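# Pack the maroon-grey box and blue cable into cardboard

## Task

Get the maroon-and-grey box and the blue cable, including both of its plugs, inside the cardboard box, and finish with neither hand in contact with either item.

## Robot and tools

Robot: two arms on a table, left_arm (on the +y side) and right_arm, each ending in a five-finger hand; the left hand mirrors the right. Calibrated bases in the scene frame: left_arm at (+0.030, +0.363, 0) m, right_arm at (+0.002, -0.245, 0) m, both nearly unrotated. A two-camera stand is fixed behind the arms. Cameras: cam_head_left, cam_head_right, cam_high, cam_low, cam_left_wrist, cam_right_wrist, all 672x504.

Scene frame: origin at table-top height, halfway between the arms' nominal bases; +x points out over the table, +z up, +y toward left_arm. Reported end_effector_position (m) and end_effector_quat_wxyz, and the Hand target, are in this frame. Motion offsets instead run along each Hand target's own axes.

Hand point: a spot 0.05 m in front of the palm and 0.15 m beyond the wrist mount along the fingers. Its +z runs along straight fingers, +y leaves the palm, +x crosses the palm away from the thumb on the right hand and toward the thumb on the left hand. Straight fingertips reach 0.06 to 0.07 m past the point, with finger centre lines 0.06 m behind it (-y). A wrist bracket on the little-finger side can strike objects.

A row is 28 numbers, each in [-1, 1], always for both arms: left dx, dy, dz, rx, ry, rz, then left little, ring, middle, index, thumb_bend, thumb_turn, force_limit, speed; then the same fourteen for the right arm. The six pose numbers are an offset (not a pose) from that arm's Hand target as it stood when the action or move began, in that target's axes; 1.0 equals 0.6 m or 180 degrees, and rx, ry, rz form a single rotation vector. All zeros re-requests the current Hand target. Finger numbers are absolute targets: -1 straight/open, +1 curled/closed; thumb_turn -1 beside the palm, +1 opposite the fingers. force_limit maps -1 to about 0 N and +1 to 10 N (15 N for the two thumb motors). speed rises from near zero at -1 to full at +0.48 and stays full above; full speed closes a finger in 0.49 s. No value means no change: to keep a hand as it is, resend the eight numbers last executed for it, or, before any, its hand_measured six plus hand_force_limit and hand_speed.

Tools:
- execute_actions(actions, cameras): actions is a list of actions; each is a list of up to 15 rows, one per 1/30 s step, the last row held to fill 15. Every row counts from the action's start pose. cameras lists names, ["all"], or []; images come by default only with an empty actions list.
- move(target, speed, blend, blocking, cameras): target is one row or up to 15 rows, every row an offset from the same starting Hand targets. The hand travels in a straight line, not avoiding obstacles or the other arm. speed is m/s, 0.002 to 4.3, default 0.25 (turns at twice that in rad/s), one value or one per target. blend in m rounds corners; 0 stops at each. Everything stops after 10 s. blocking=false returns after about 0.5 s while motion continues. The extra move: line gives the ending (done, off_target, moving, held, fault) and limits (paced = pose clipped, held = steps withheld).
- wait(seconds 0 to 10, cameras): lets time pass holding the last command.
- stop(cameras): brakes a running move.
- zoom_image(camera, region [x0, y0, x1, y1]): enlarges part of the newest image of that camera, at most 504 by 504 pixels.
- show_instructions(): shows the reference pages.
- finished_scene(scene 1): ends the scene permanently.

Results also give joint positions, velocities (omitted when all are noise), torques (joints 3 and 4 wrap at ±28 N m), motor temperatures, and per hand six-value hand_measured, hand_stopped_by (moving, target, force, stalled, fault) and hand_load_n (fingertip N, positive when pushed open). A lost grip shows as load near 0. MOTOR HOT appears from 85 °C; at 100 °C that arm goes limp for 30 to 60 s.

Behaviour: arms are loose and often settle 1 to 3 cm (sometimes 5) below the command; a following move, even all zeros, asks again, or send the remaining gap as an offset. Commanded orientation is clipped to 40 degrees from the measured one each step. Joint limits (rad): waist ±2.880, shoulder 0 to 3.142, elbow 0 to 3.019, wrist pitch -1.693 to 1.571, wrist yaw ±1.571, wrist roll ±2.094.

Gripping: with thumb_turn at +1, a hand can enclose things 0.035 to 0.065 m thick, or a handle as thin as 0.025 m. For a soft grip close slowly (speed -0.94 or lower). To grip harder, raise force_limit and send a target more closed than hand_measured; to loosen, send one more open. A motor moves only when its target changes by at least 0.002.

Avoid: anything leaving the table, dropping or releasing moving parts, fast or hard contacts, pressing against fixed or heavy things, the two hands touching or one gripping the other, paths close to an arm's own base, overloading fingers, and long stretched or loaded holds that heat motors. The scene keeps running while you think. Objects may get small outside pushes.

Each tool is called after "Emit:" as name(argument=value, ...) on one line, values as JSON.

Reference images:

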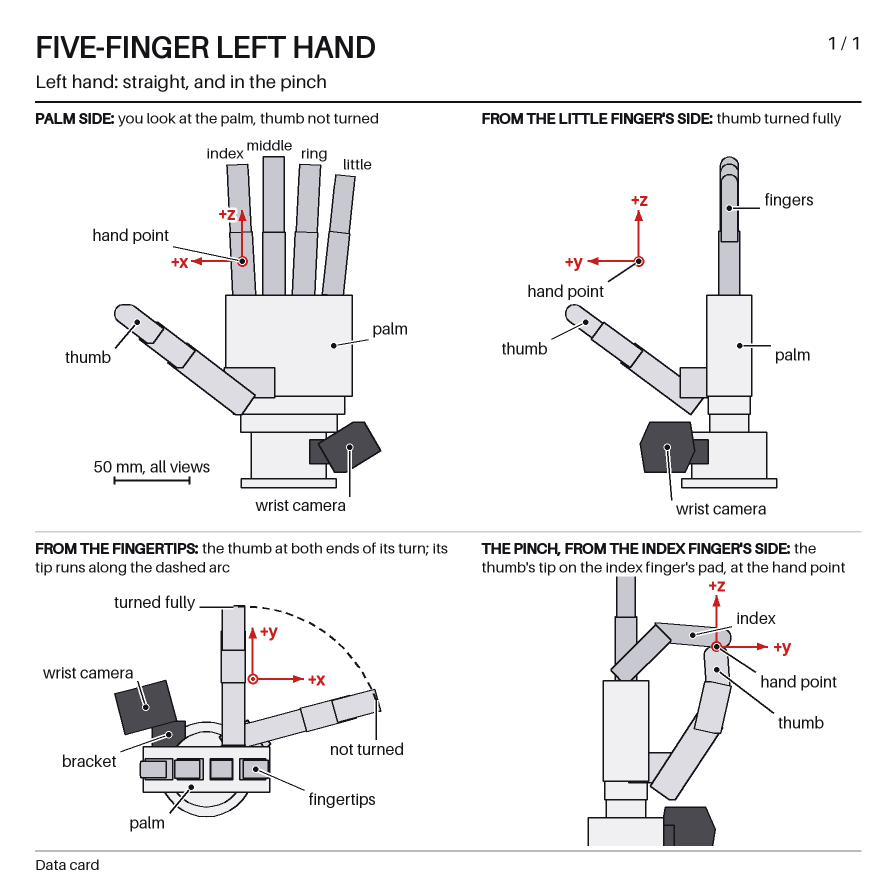

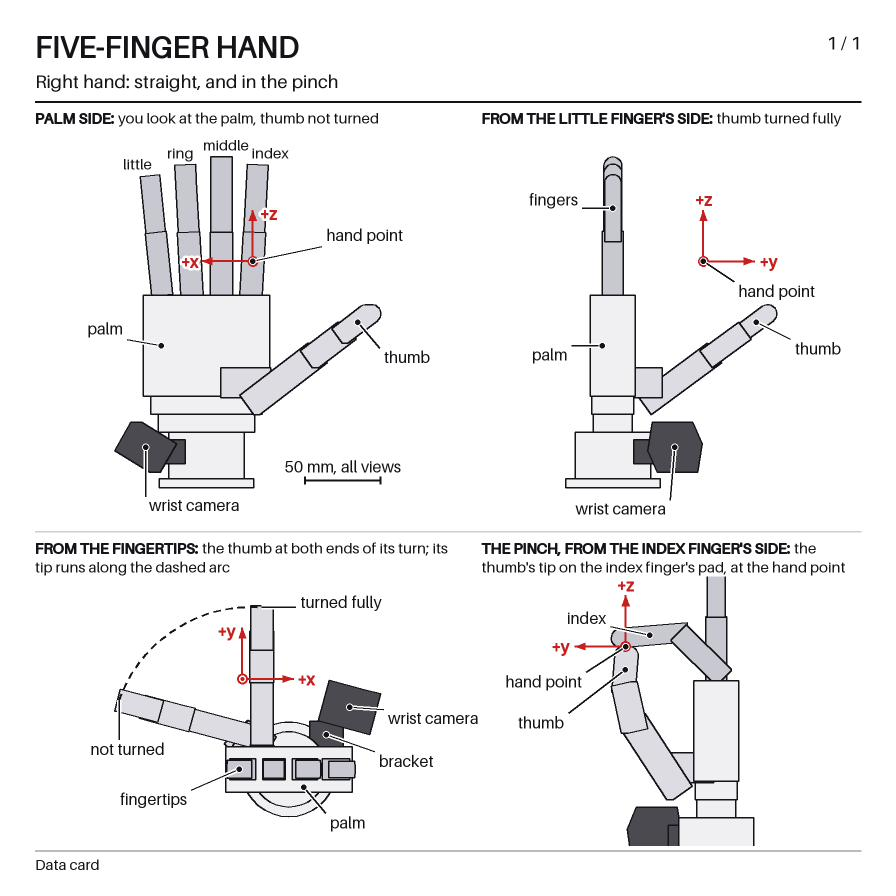

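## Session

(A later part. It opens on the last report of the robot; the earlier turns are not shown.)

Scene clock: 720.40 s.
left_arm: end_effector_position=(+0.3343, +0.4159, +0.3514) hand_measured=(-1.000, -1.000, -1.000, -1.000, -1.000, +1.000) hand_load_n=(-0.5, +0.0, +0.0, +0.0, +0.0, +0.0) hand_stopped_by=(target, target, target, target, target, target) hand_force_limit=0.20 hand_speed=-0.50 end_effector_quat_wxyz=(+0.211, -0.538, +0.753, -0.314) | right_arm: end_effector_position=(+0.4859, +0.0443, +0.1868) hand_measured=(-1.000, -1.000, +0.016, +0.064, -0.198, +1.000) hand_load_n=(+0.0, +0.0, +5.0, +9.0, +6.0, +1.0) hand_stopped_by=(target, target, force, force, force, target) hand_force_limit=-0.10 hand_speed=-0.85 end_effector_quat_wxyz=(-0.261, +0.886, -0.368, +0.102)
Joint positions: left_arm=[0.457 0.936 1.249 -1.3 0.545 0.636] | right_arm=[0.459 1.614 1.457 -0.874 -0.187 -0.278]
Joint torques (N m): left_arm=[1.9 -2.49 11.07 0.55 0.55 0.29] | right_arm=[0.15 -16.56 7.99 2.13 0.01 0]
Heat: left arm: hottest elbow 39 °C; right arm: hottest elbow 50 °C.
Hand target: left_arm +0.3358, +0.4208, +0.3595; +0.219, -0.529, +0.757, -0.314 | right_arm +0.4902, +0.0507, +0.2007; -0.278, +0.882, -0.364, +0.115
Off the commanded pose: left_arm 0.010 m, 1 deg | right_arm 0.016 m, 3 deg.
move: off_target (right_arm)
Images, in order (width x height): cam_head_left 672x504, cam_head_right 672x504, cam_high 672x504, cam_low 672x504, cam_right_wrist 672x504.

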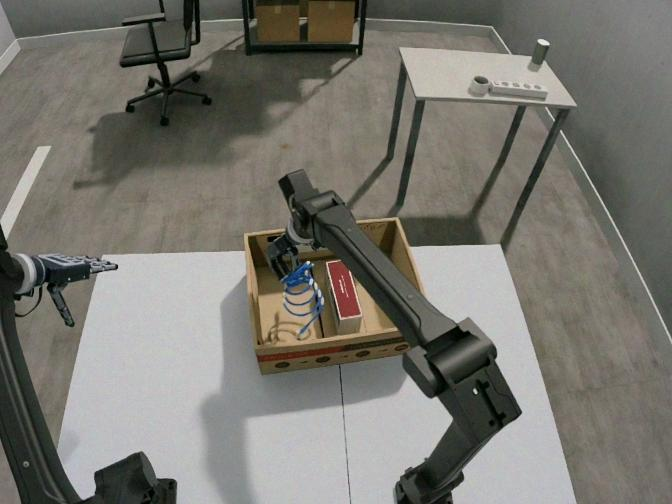

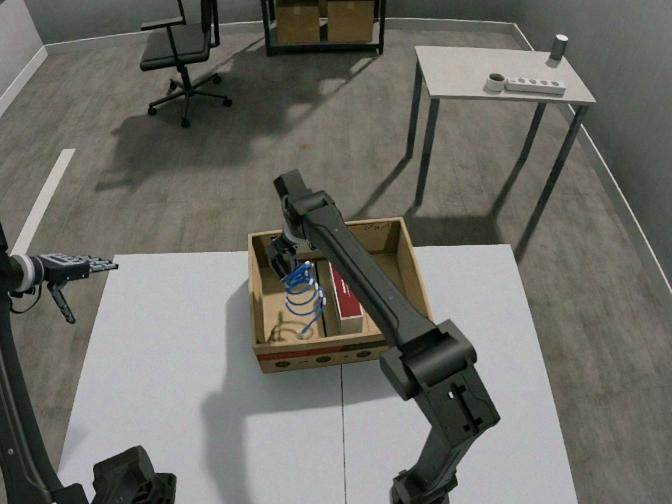

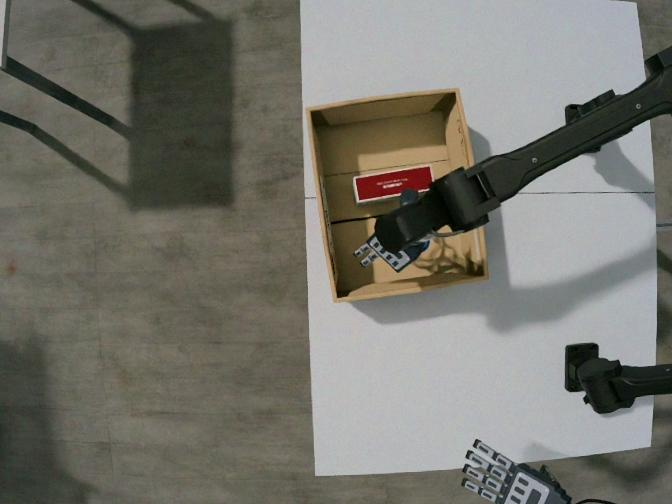

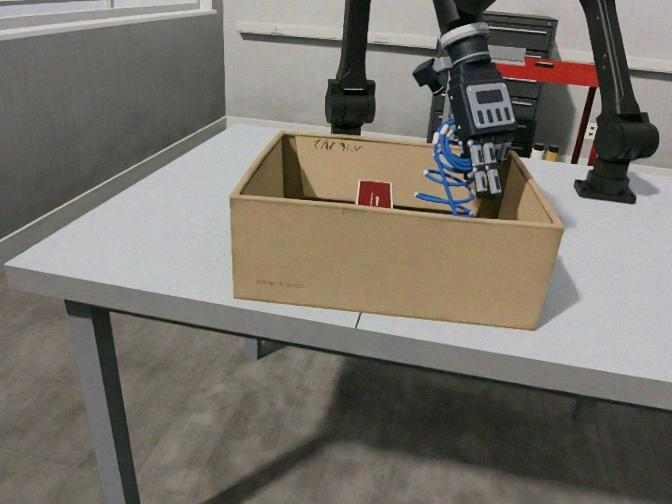

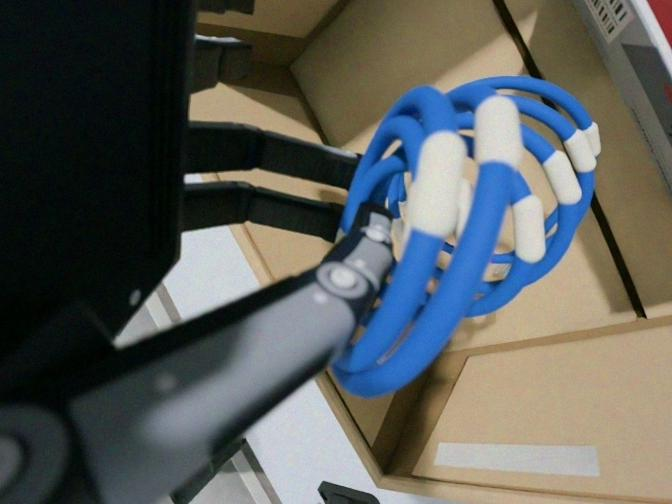

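Emit:
move(target=[0,0,0,0,0,0,-1,-1,-1,-1,-1,1,0.2,-0.5,0.0177,0.134,0.1605,0,0,0,-1,-1,0.25,0.25,0.3,1,-0.1,-0.85], cameras=["cam_head_left","cam_high","cam_low","cam_right_wrist"], speed=0.08)

Emit:
zoom_image(camera="cam_head_left", region=[230, 210, 390, 370])

Emit:
zoom_image(camera="cam_high", region=[300, 130, 500, 310])

Scene clock: 729.40 s.
left_arm: end_effector_position=(+0.3343, +0.4159, +0.3514) hand_measured=(-1.000, -1.000, -1.000, -1.000, -1.000, +1.000) hand_load_n=(+0.0, +0.0, +0.0, -0.5, +0.0, +0.0) hand_stopped_by=(target, target, target, target, target, target) hand_force_limit=0.20 hand_speed=-0.50 end_effector_quat_wxyz=(+0.211, -0.538, +0.753, -0.314) | right_arm: end_effector_position=(+0.4790, +0.0374, +0.0765) hand_measured=(-1.000, -1.000, +0.016, +0.064, -0.198, +1.000) hand_load_n=(+0.0, +0.0, +4.5, +9.0, +6.0, +1.5) hand_stopped_by=(target, target, force, force, force, target) hand_force_limit=-0.10 hand_speed=-0.85 end_effector_quat_wxyz=(-0.270, +0.883, -0.368, +0.108)
Joint positions: left_arm=[0.457 0.936 1.249 -1.3 0.545 0.636] | right_arm=[0.451 1.665 1.211 -0.556 -0.193 -0.28]
Joint torques (N m): left_arm=[3.08 -2.14 11.12 0.79 0.54 0.25] | right_arm=[-1.79 -14.21 7.39 2.21 -0.31 -0.13]
Heat: left arm: hottest elbow 39 °C; right arm: hottest elbow 49 °C.
Hand target: left_arm +0.3358, +0.4208, +0.3595; +0.219, -0.529, +0.757, -0.314 | right_arm +0.4903, +0.0357, +0.0757; -0.278, +0.882, -0.364, +0.115
Off the commanded pose: left_arm 0.010 m, 1 deg | right_arm 0.012 m, 1 deg.
move: off_target (right_arm)
Images, in order (width x height): cam_head_left 672x504, cam_high 672x504, cam_low 672x504, cam_right_wrist 672x504.

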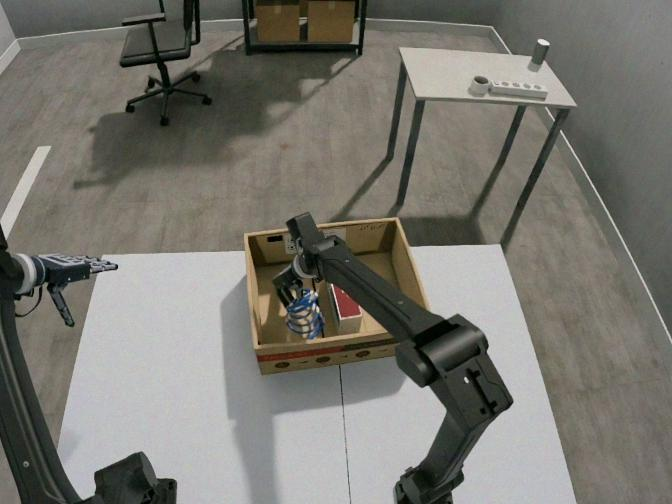

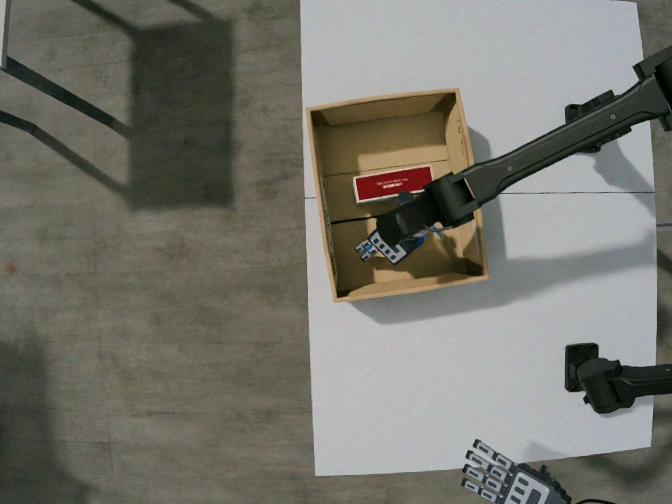

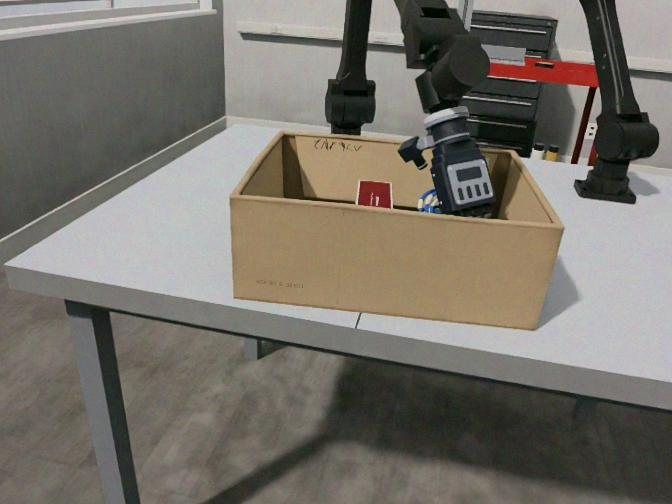

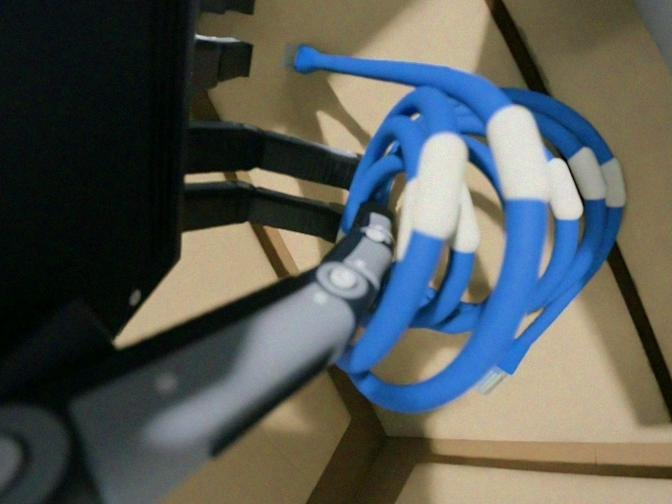

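Scaled by 3.150 from the camera's 672x504 image, which has a finer 960x720 frame.

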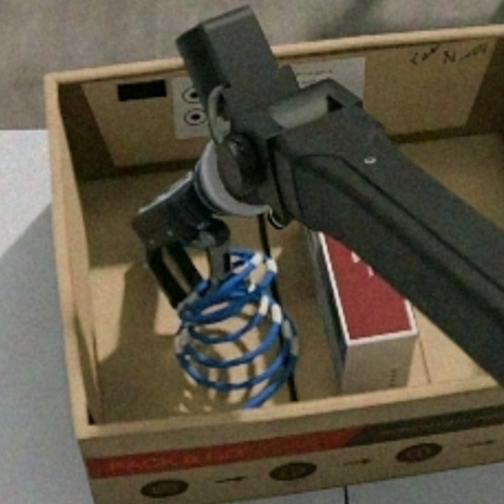

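Scaled by 2.520 from the camera's 672x504 image, which has a finer 960x720 frame.

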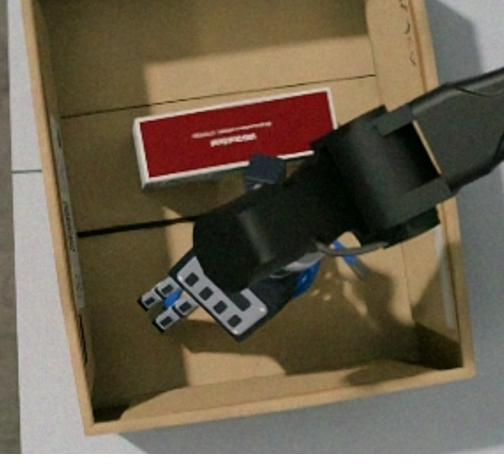

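Emit:
move(target=[0,0,0,0,0,0,-1,-1,-1,-1,-1,1,0.2,-0.5,0,0.0239,0.0341,0,0,0,-1,-1,0.25,0.25,0.3,1,-0.1,-0.85], cameras=["cam_head_left","cam_right_wrist"], speed=0.06)

Emit:
zoom_image(camera="cam_head_left", region=[230, 210, 390, 370])

Scene clock: 733.93 s.
left_arm: end_effector_position=(+0.3343, +0.4159, +0.3514) hand_measured=(-1.000, -1.000, -1.000, -1.000, -1.000, +1.000) hand_load_n=(+0.0, -0.5, +0.0, +0.0, +0.0, +0.0) hand_stopped_by=(target, target, target, target, target, target) hand_force_limit=0.20 hand_speed=-0.50 end_effector_quat_wxyz=(+0.211, -0.538, +0.753, -0.314) | right_arm: end_effector_position=(+0.4804, +0.0379, +0.0551) hand_measured=(-1.000, -1.000, +0.016, +0.064, -0.198, +1.000) hand_load_n=(+0.0, +0.0, +4.5, +9.0, +6.5, +1.5) hand_stopped_by=(target, target, force, force, force, target) hand_force_limit=-0.10 hand_speed=-0.85 end_effector_quat_wxyz=(-0.273, +0.883, -0.364, +0.110)
Joint positions: left_arm=[0.457 0.936 1.249 -1.3 0.545 0.636] | right_arm=[0.451 1.691 1.181 -0.492 -0.194 -0.286]
Joint torques (N m): left_arm=[2.55 -2.61 11.32 0.65 0.48 0.3] | right_arm=[-1.85 -13.86 7.05 2.21 -0.27 -0.12]
Heat: left arm: hottest elbow 39 °C; right arm: hottest elbow 48 °C.
Hand target: left_arm +0.3358, +0.4208, +0.3595; +0.219, -0.529, +0.757, -0.314 | right_arm +0.4903, +0.0356, +0.0507; -0.278, +0.882, -0.364, +0.115
Off the commanded pose: left_arm 0.010 m, 1 deg | right_arm 0.011 m, 1 deg.
move: off_target (right_arm)
Images, in order (width x height): cam_head_left 672x504, cam_right_wrist 672x504.

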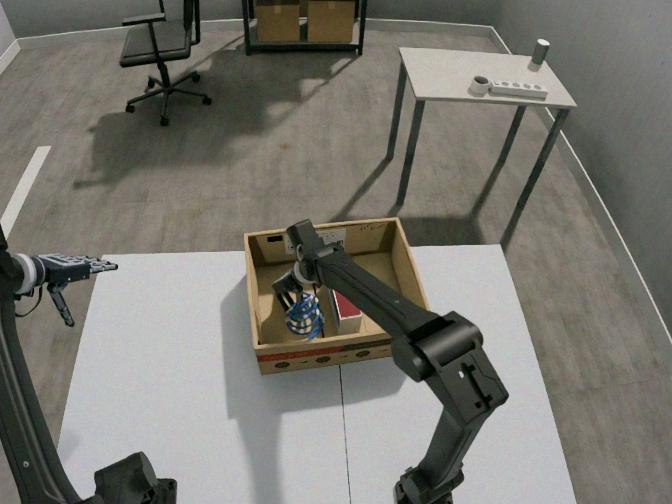

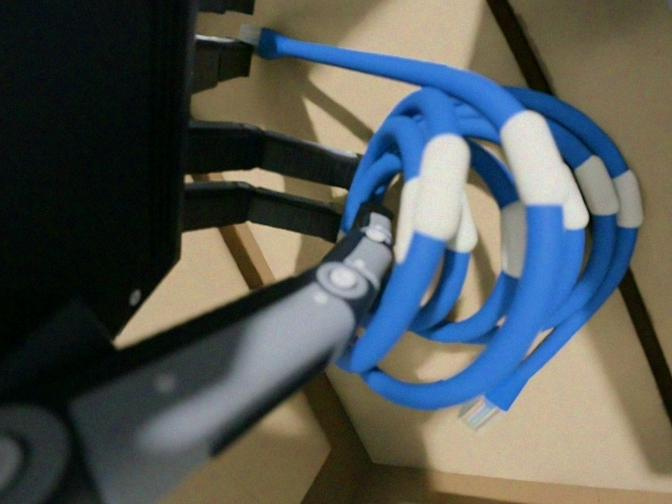

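Scaled by 3.150 from the camera's 672x504 image, which has a finer 960x720 frame.

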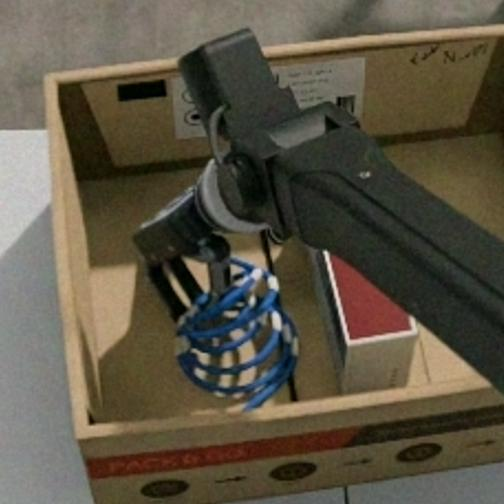

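Emit:
move(target=[[0,0,0,0,0,0,-1,-1,-1,-1,-1,1,0.2,-0.5,0,0.0115,0.0164,0,0,0,-1,-1,0.25,0.25,0.3,1,-0.1,-0.85],[0,0,0,0,0,0,-1,-1,-1,-1,-1,1,0.2,-0.5,0,0.0114,0.0163,0,0,0,-1,-1,-0.8,-0.8,-0.3,1,-0.1,-0.6]], cameras=["cam_head_left","cam_right_wrist"], speed=0.05)

Emit:
zoom_image(camera="cam_head_left", region=[230, 210, 390, 370])

Scene clock: 741.70 s.
left_arm: end_effector_position=(+0.3343, +0.4159, +0.3514) hand_measured=(-1.000, -1.000, -1.000, -1.000, -1.000, +1.000) hand_load_n=(+0.0, +0.0, +0.0, -0.5, +0.0, +0.0) hand_stopped_by=(target, target, target, target, target, target) hand_force_limit=0.20 hand_speed=-0.50 end_effector_quat_wxyz=(+0.211, -0.538, +0.753, -0.314) | right_arm: end_effector_position=(+0.4886, +0.0343, +0.0516) hand_measured=(-1.000, -1.000, -0.800, -0.800, -0.300, +1.000) hand_load_n=(+0.0, +0.0, +0.0, +0.0, +0.0, +0.0) hand_stopped_by=(target, target, target, target, target, target) hand_force_limit=-0.10 hand_speed=-0.60 end_effector_quat_wxyz=(-0.281, +0.878, -0.370, +0.118)
Joint positions: left_arm=[0.457 0.936 1.249 -1.3 0.545 0.636] | right_arm=[0.437 1.697 1.172 -0.454 -0.198 -0.282]
Joint torques (N m): left_arm=[2.26 -2.37 11 0.61 0.51 0.35] | right_arm=[-1.08 -13.27 6.68 1.96 -0.15 -0.13]
Heat: left arm: hottest elbow 39 °C; right arm: hottest elbow 47 °C.
Hand target: left_arm +0.3358, +0.4208, +0.3595; +0.219, -0.529, +0.757, -0.314 | right_arm +0.4903, +0.0356, +0.0388; -0.278, +0.882, -0.364, +0.115
Off the commanded pose: left_arm 0.010 m, 1 deg | right_arm 0.013 m, 1 deg.
move: off_target (right_arm); target 2's new numbers were sent with right_arm's hand 0.014 m and 0 deg from that target
Images, in order (width x height): cam_head_left 672x504, cam_right_wrist 672x504.

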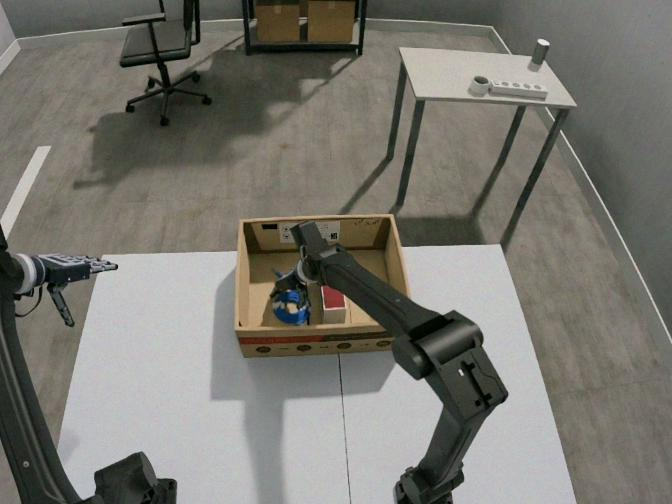

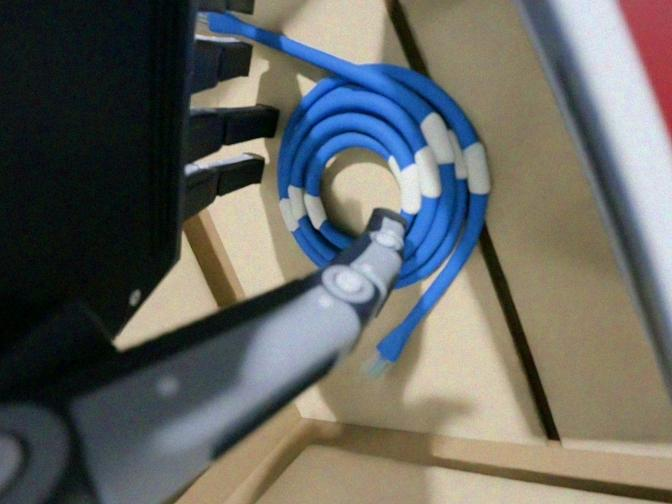

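Scaled by 3.150 from the camera's 672x504 image, which has a finer 960x720 frame.

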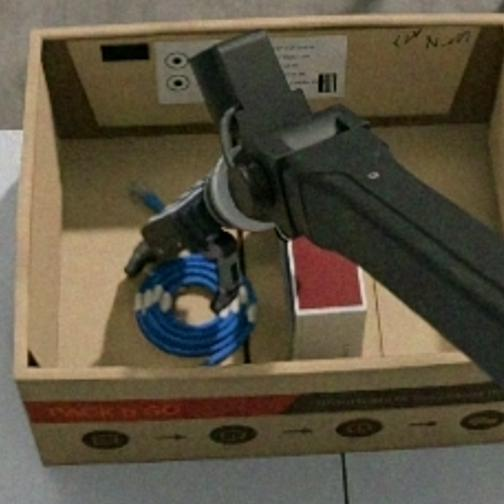

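Emit:
wait(seconds=0, cameras=["cam_high","cam_low"])

Scene clock: 744.50 s.
left_arm: end_effector_position=(+0.3343, +0.4159, +0.3514) hand_measured=(-1.000, -1.000, -1.000, -1.000, -1.000, +1.000) hand_load_n=(+0.0, +0.0, -0.5, +0.0, +0.0, +0.0) hand_stopped_by=(target, target, target, target, target, target) hand_force_limit=0.20 hand_speed=-0.50 end_effector_quat_wxyz=(+0.211, -0.538, +0.753, -0.314) | right_arm: end_effector_position=(+0.4886, +0.0343, +0.0516) hand_measured=(-1.000, -1.000, -0.800, -0.800, -0.300, +1.000) hand_load_n=(+0.0, +0.0, +0.5, +0.0, +0.0, +0.0) hand_stopped_by=(target, target, target, target, target, target) hand_force_limit=-0.10 hand_speed=-0.60 end_effector_quat_wxyz=(-0.281, +0.878, -0.370, +0.118)
Joint positions: left_arm=[0.457 0.936 1.249 -1.3 0.545 0.636] | right_arm=[0.437 1.697 1.172 -0.454 -0.198 -0.282]
Joint torques (N m): left_arm=[1.26 -2.14 11.18 0.91 0.6 0.29] | right_arm=[-1.32 -13.33 6.69 1.98 -0.14 -0.12]
Heat: left arm: hottest elbow 39 °C; right arm: hottest elbow 47 °C.
Hand target: left_arm +0.3358, +0.4208, +0.3595; +0.219, -0.529, +0.757, -0.314 | right_arm +0.4903, +0.0356, +0.0388; -0.278, +0.882, -0.364, +0.115
Off the commanded pose: left_arm 0.010 m, 1 deg | right_arm 0.013 m, 1 deg.
Images, in order (width x height): cam_high 672x504, cam_low 672x504.

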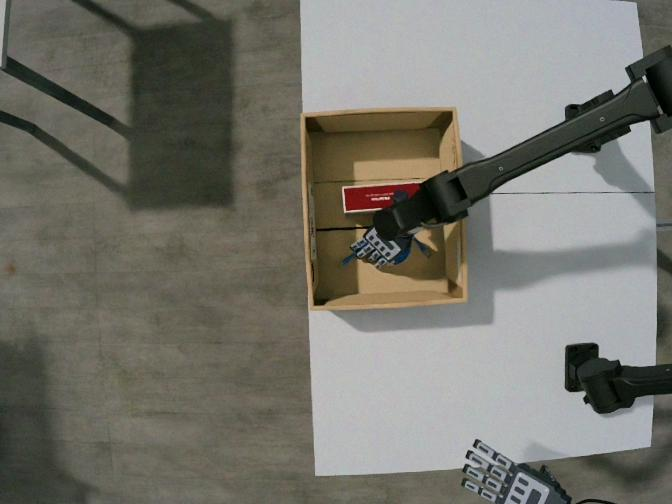

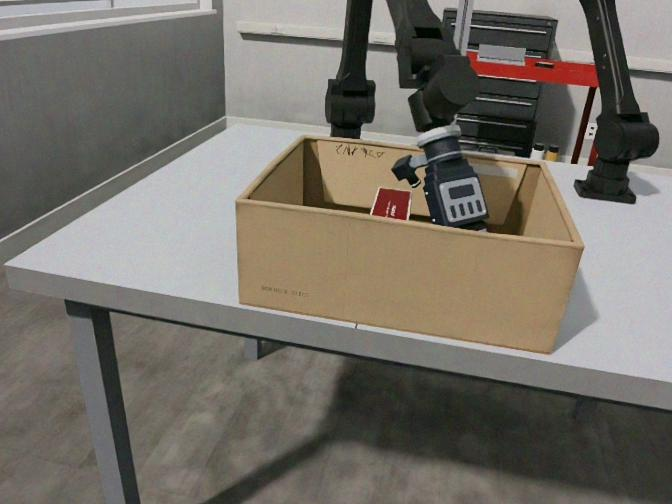

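Emit:
move(target=[0,0,0,0,0,0,-1,-1,-1,-1,-1,1,0.2,-0.5,0,-0.1147,-0.1638,0,0,0,-1,-1,-0.8,-0.8,-0.3,1,-0.1,-0.6], cameras=["cam_head_left","cam_right_wrist","cam_high","cam_low"], speed=0.1)

Scene clock: 751.80 s.
left_arm: end_effector_position=(+0.3343, +0.4159, +0.3514) hand_measured=(-1.000, -1.000, -1.000, -1.000, -1.000, +1.000) hand_load_n=(+0.0, +0.0, +0.0, +0.0, +0.0, +0.0) hand_stopped_by=(target, target, target, target, target, target) hand_force_limit=0.20 hand_speed=-0.50 end_effector_quat_wxyz=(+0.211, -0.538, +0.753, -0.314) | right_arm: end_effector_position=(+0.4750, +0.0280, +0.1283) hand_measured=(-1.000, -1.000, -0.800, -0.800, -0.300, +1.000) hand_load_n=(-0.5, +0.0, +0.0, +0.0, +0.0, +0.0) hand_stopped_by=(target, target, target, target, target, target) hand_force_limit=-0.10 hand_speed=-0.60 end_effector_quat_wxyz=(-0.257, +0.885, -0.377, +0.095)
Joint positions: left_arm=[0.457 0.936 1.249 -1.3 0.545 0.636] | right_arm=[0.437 1.616 1.303 -0.736 -0.198 -0.282]
Joint torques (N m): left_arm=[1.67 -1.67 11.38 0.42 0.51 0.3] | right_arm=[-1.2 -15.85 10.82 1.01 -0.13 -0.12]
Heat: left arm: hottest elbow 39 °C; right arm: hottest elbow 47 °C.
Hand target: left_arm +0.3358, +0.4208, +0.3595; +0.219, -0.529, +0.757, -0.314 | right_arm +0.4903, +0.0356, +0.1588; -0.278, +0.882, -0.364, +0.115
Off the commanded pose: left_arm 0.010 m, 1 deg | right_arm 0.035 m, 4 deg.
move: off_target (right_arm)
Images, in order (width x height): cam_head_left 672x504, cam_high 672x504, cam_low 672x504, cam_right_wrist 672x504.

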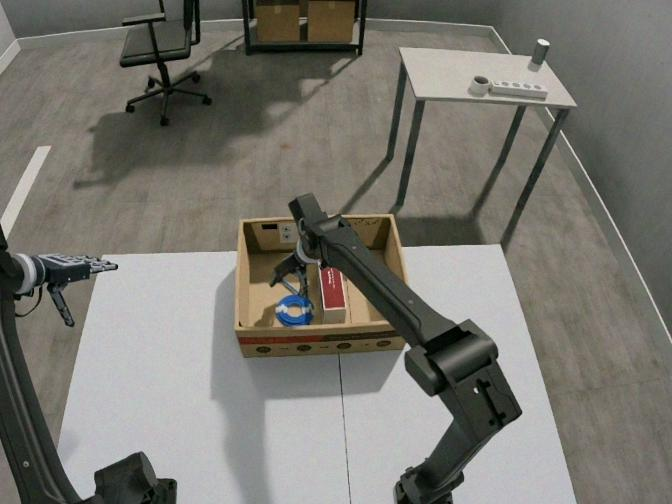

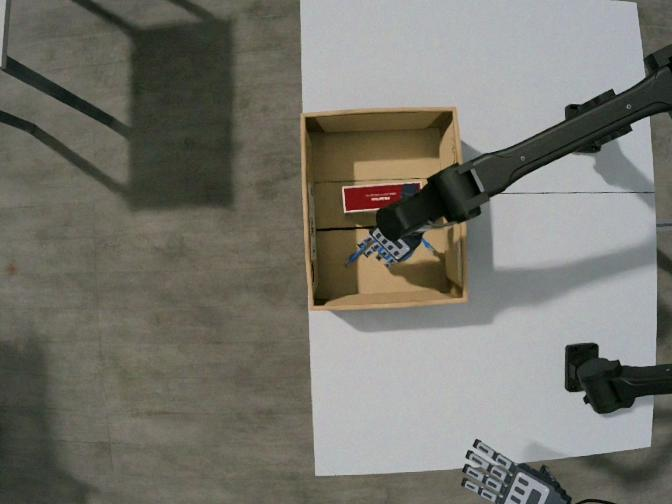

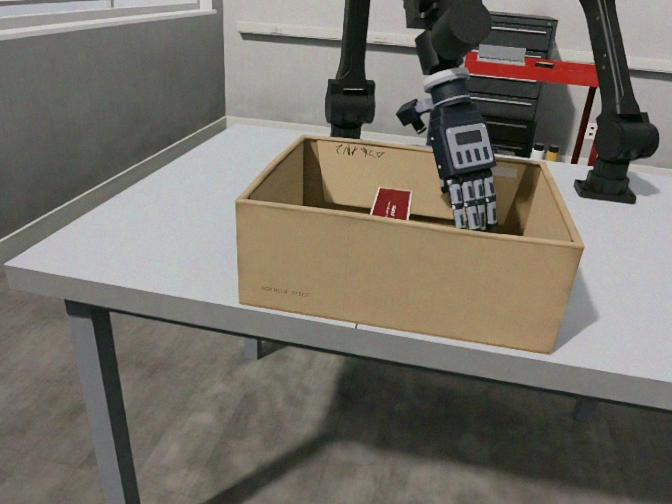

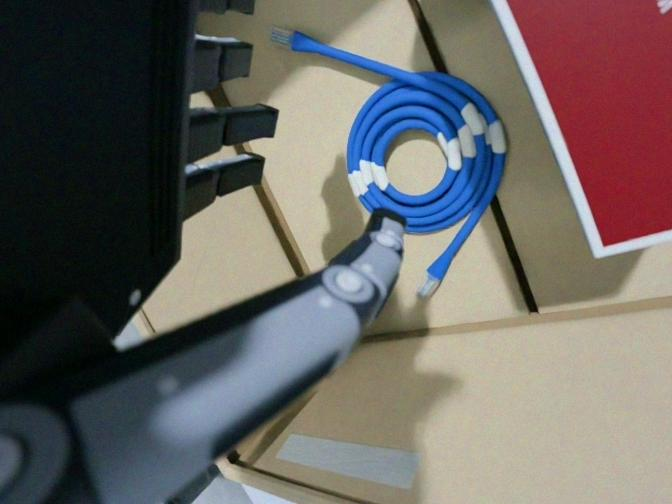

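Emit:
move(target=[0,0,0,0,0,0,-1,-1,-1,-1,-1,1,0.2,-0.5,0,-0.2,-0.28,0,0,0,-1,-1,-0.8,-0.8,-0.3,1,-0.1,-0.6], cameras=["cam_head_left","cam_high","cam_low"], speed=0.25)

Emit:
zoom_image(camera="cam_low", region=[220, 230, 620, 390])

Scene clock: 756.73 s.
left_arm: end_effector_position=(+0.3343, +0.4159, +0.3514) hand_measured=(-1.000, -1.000, -1.000, -1.000, -1.000, +1.000) hand_load_n=(+0.0, +0.0, +0.0, +0.0, +0.0, +0.0) hand_stopped_by=(target, target, target, target, target, target) hand_force_limit=0.20 hand_speed=-0.50 end_effector_quat_wxyz=(+0.211, -0.538, +0.753, -0.314) | right_arm: end_effector_position=(+0.4856, +0.0329, +0.3468) hand_measured=(-1.000, -1.000, -0.800, -0.800, -0.300, +1.000) hand_load_n=(+0.0, +0.0, +0.0, +0.0, +0.0, +0.0) hand_stopped_by=(target, target, target, target, target, target) hand_force_limit=-0.10 hand_speed=-0.60 end_effector_quat_wxyz=(-0.266, +0.882, -0.374, +0.103)
Joint positions: left_arm=[0.457 0.936 1.249 -1.3 0.545 0.636] | right_arm=[0.437 1.616 1.879 -1.287 -0.198 -0.282]
Joint torques (N m): left_arm=[2.14 -2.49 11.1 0.98 0.54 0.25] | right_arm=[-1.2 -14.74 11.08 1.06 -0.11 -0.11]
Heat: left arm: hottest elbow 39 °C; right arm: hottest elbow 47 °C.
Hand target: left_arm +0.3358, +0.4208, +0.3595; +0.219, -0.529, +0.757, -0.314 | right_arm +0.4916, +0.0370, +0.3652; -0.278, +0.882, -0.364, +0.115
Off the commanded pose: left_arm 0.010 m, 1 deg | right_arm 0.020 m, 2 deg.
move: off_target (right_arm)
Images, in order (width x height): cam_head_left 672x504, cam_high 672x504, cam_low 672x504.

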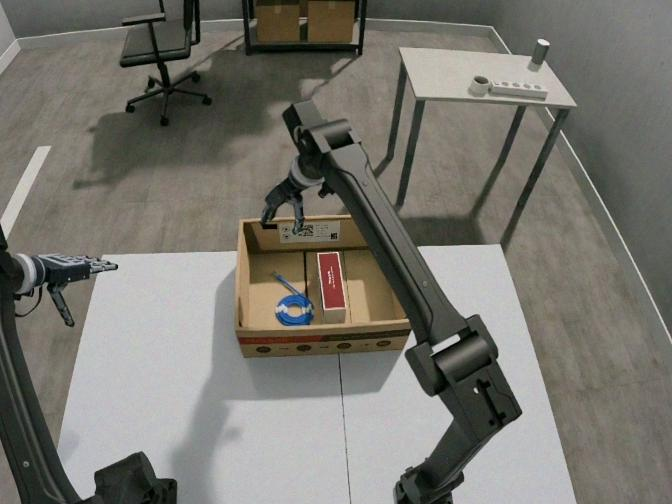

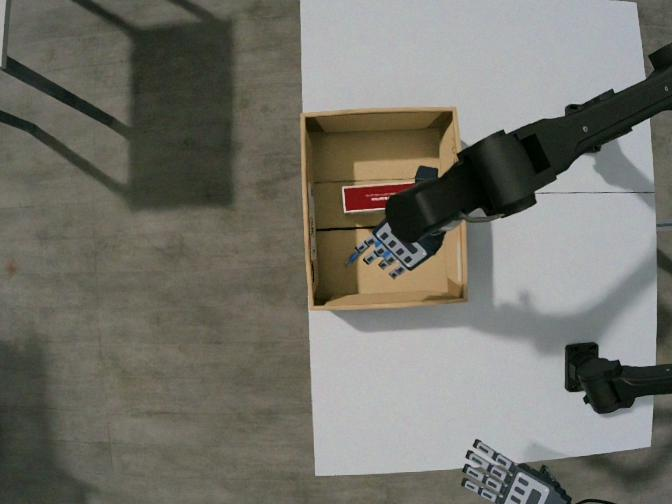

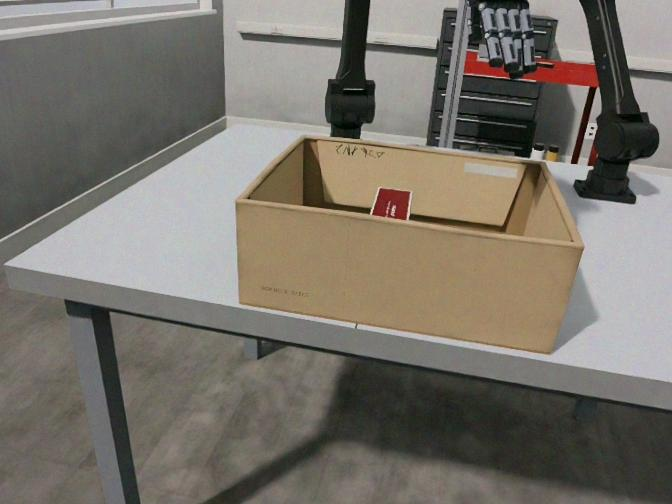

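Scaled by 1.260 from the camera's 672x504 image, which has a finer 960x720 frame.

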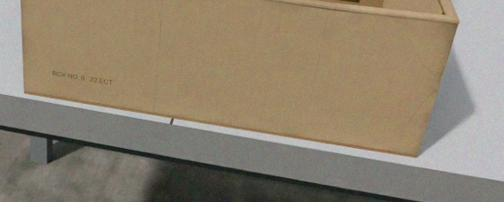

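Emit:
finished_scene()

The scene is finished: the task was done.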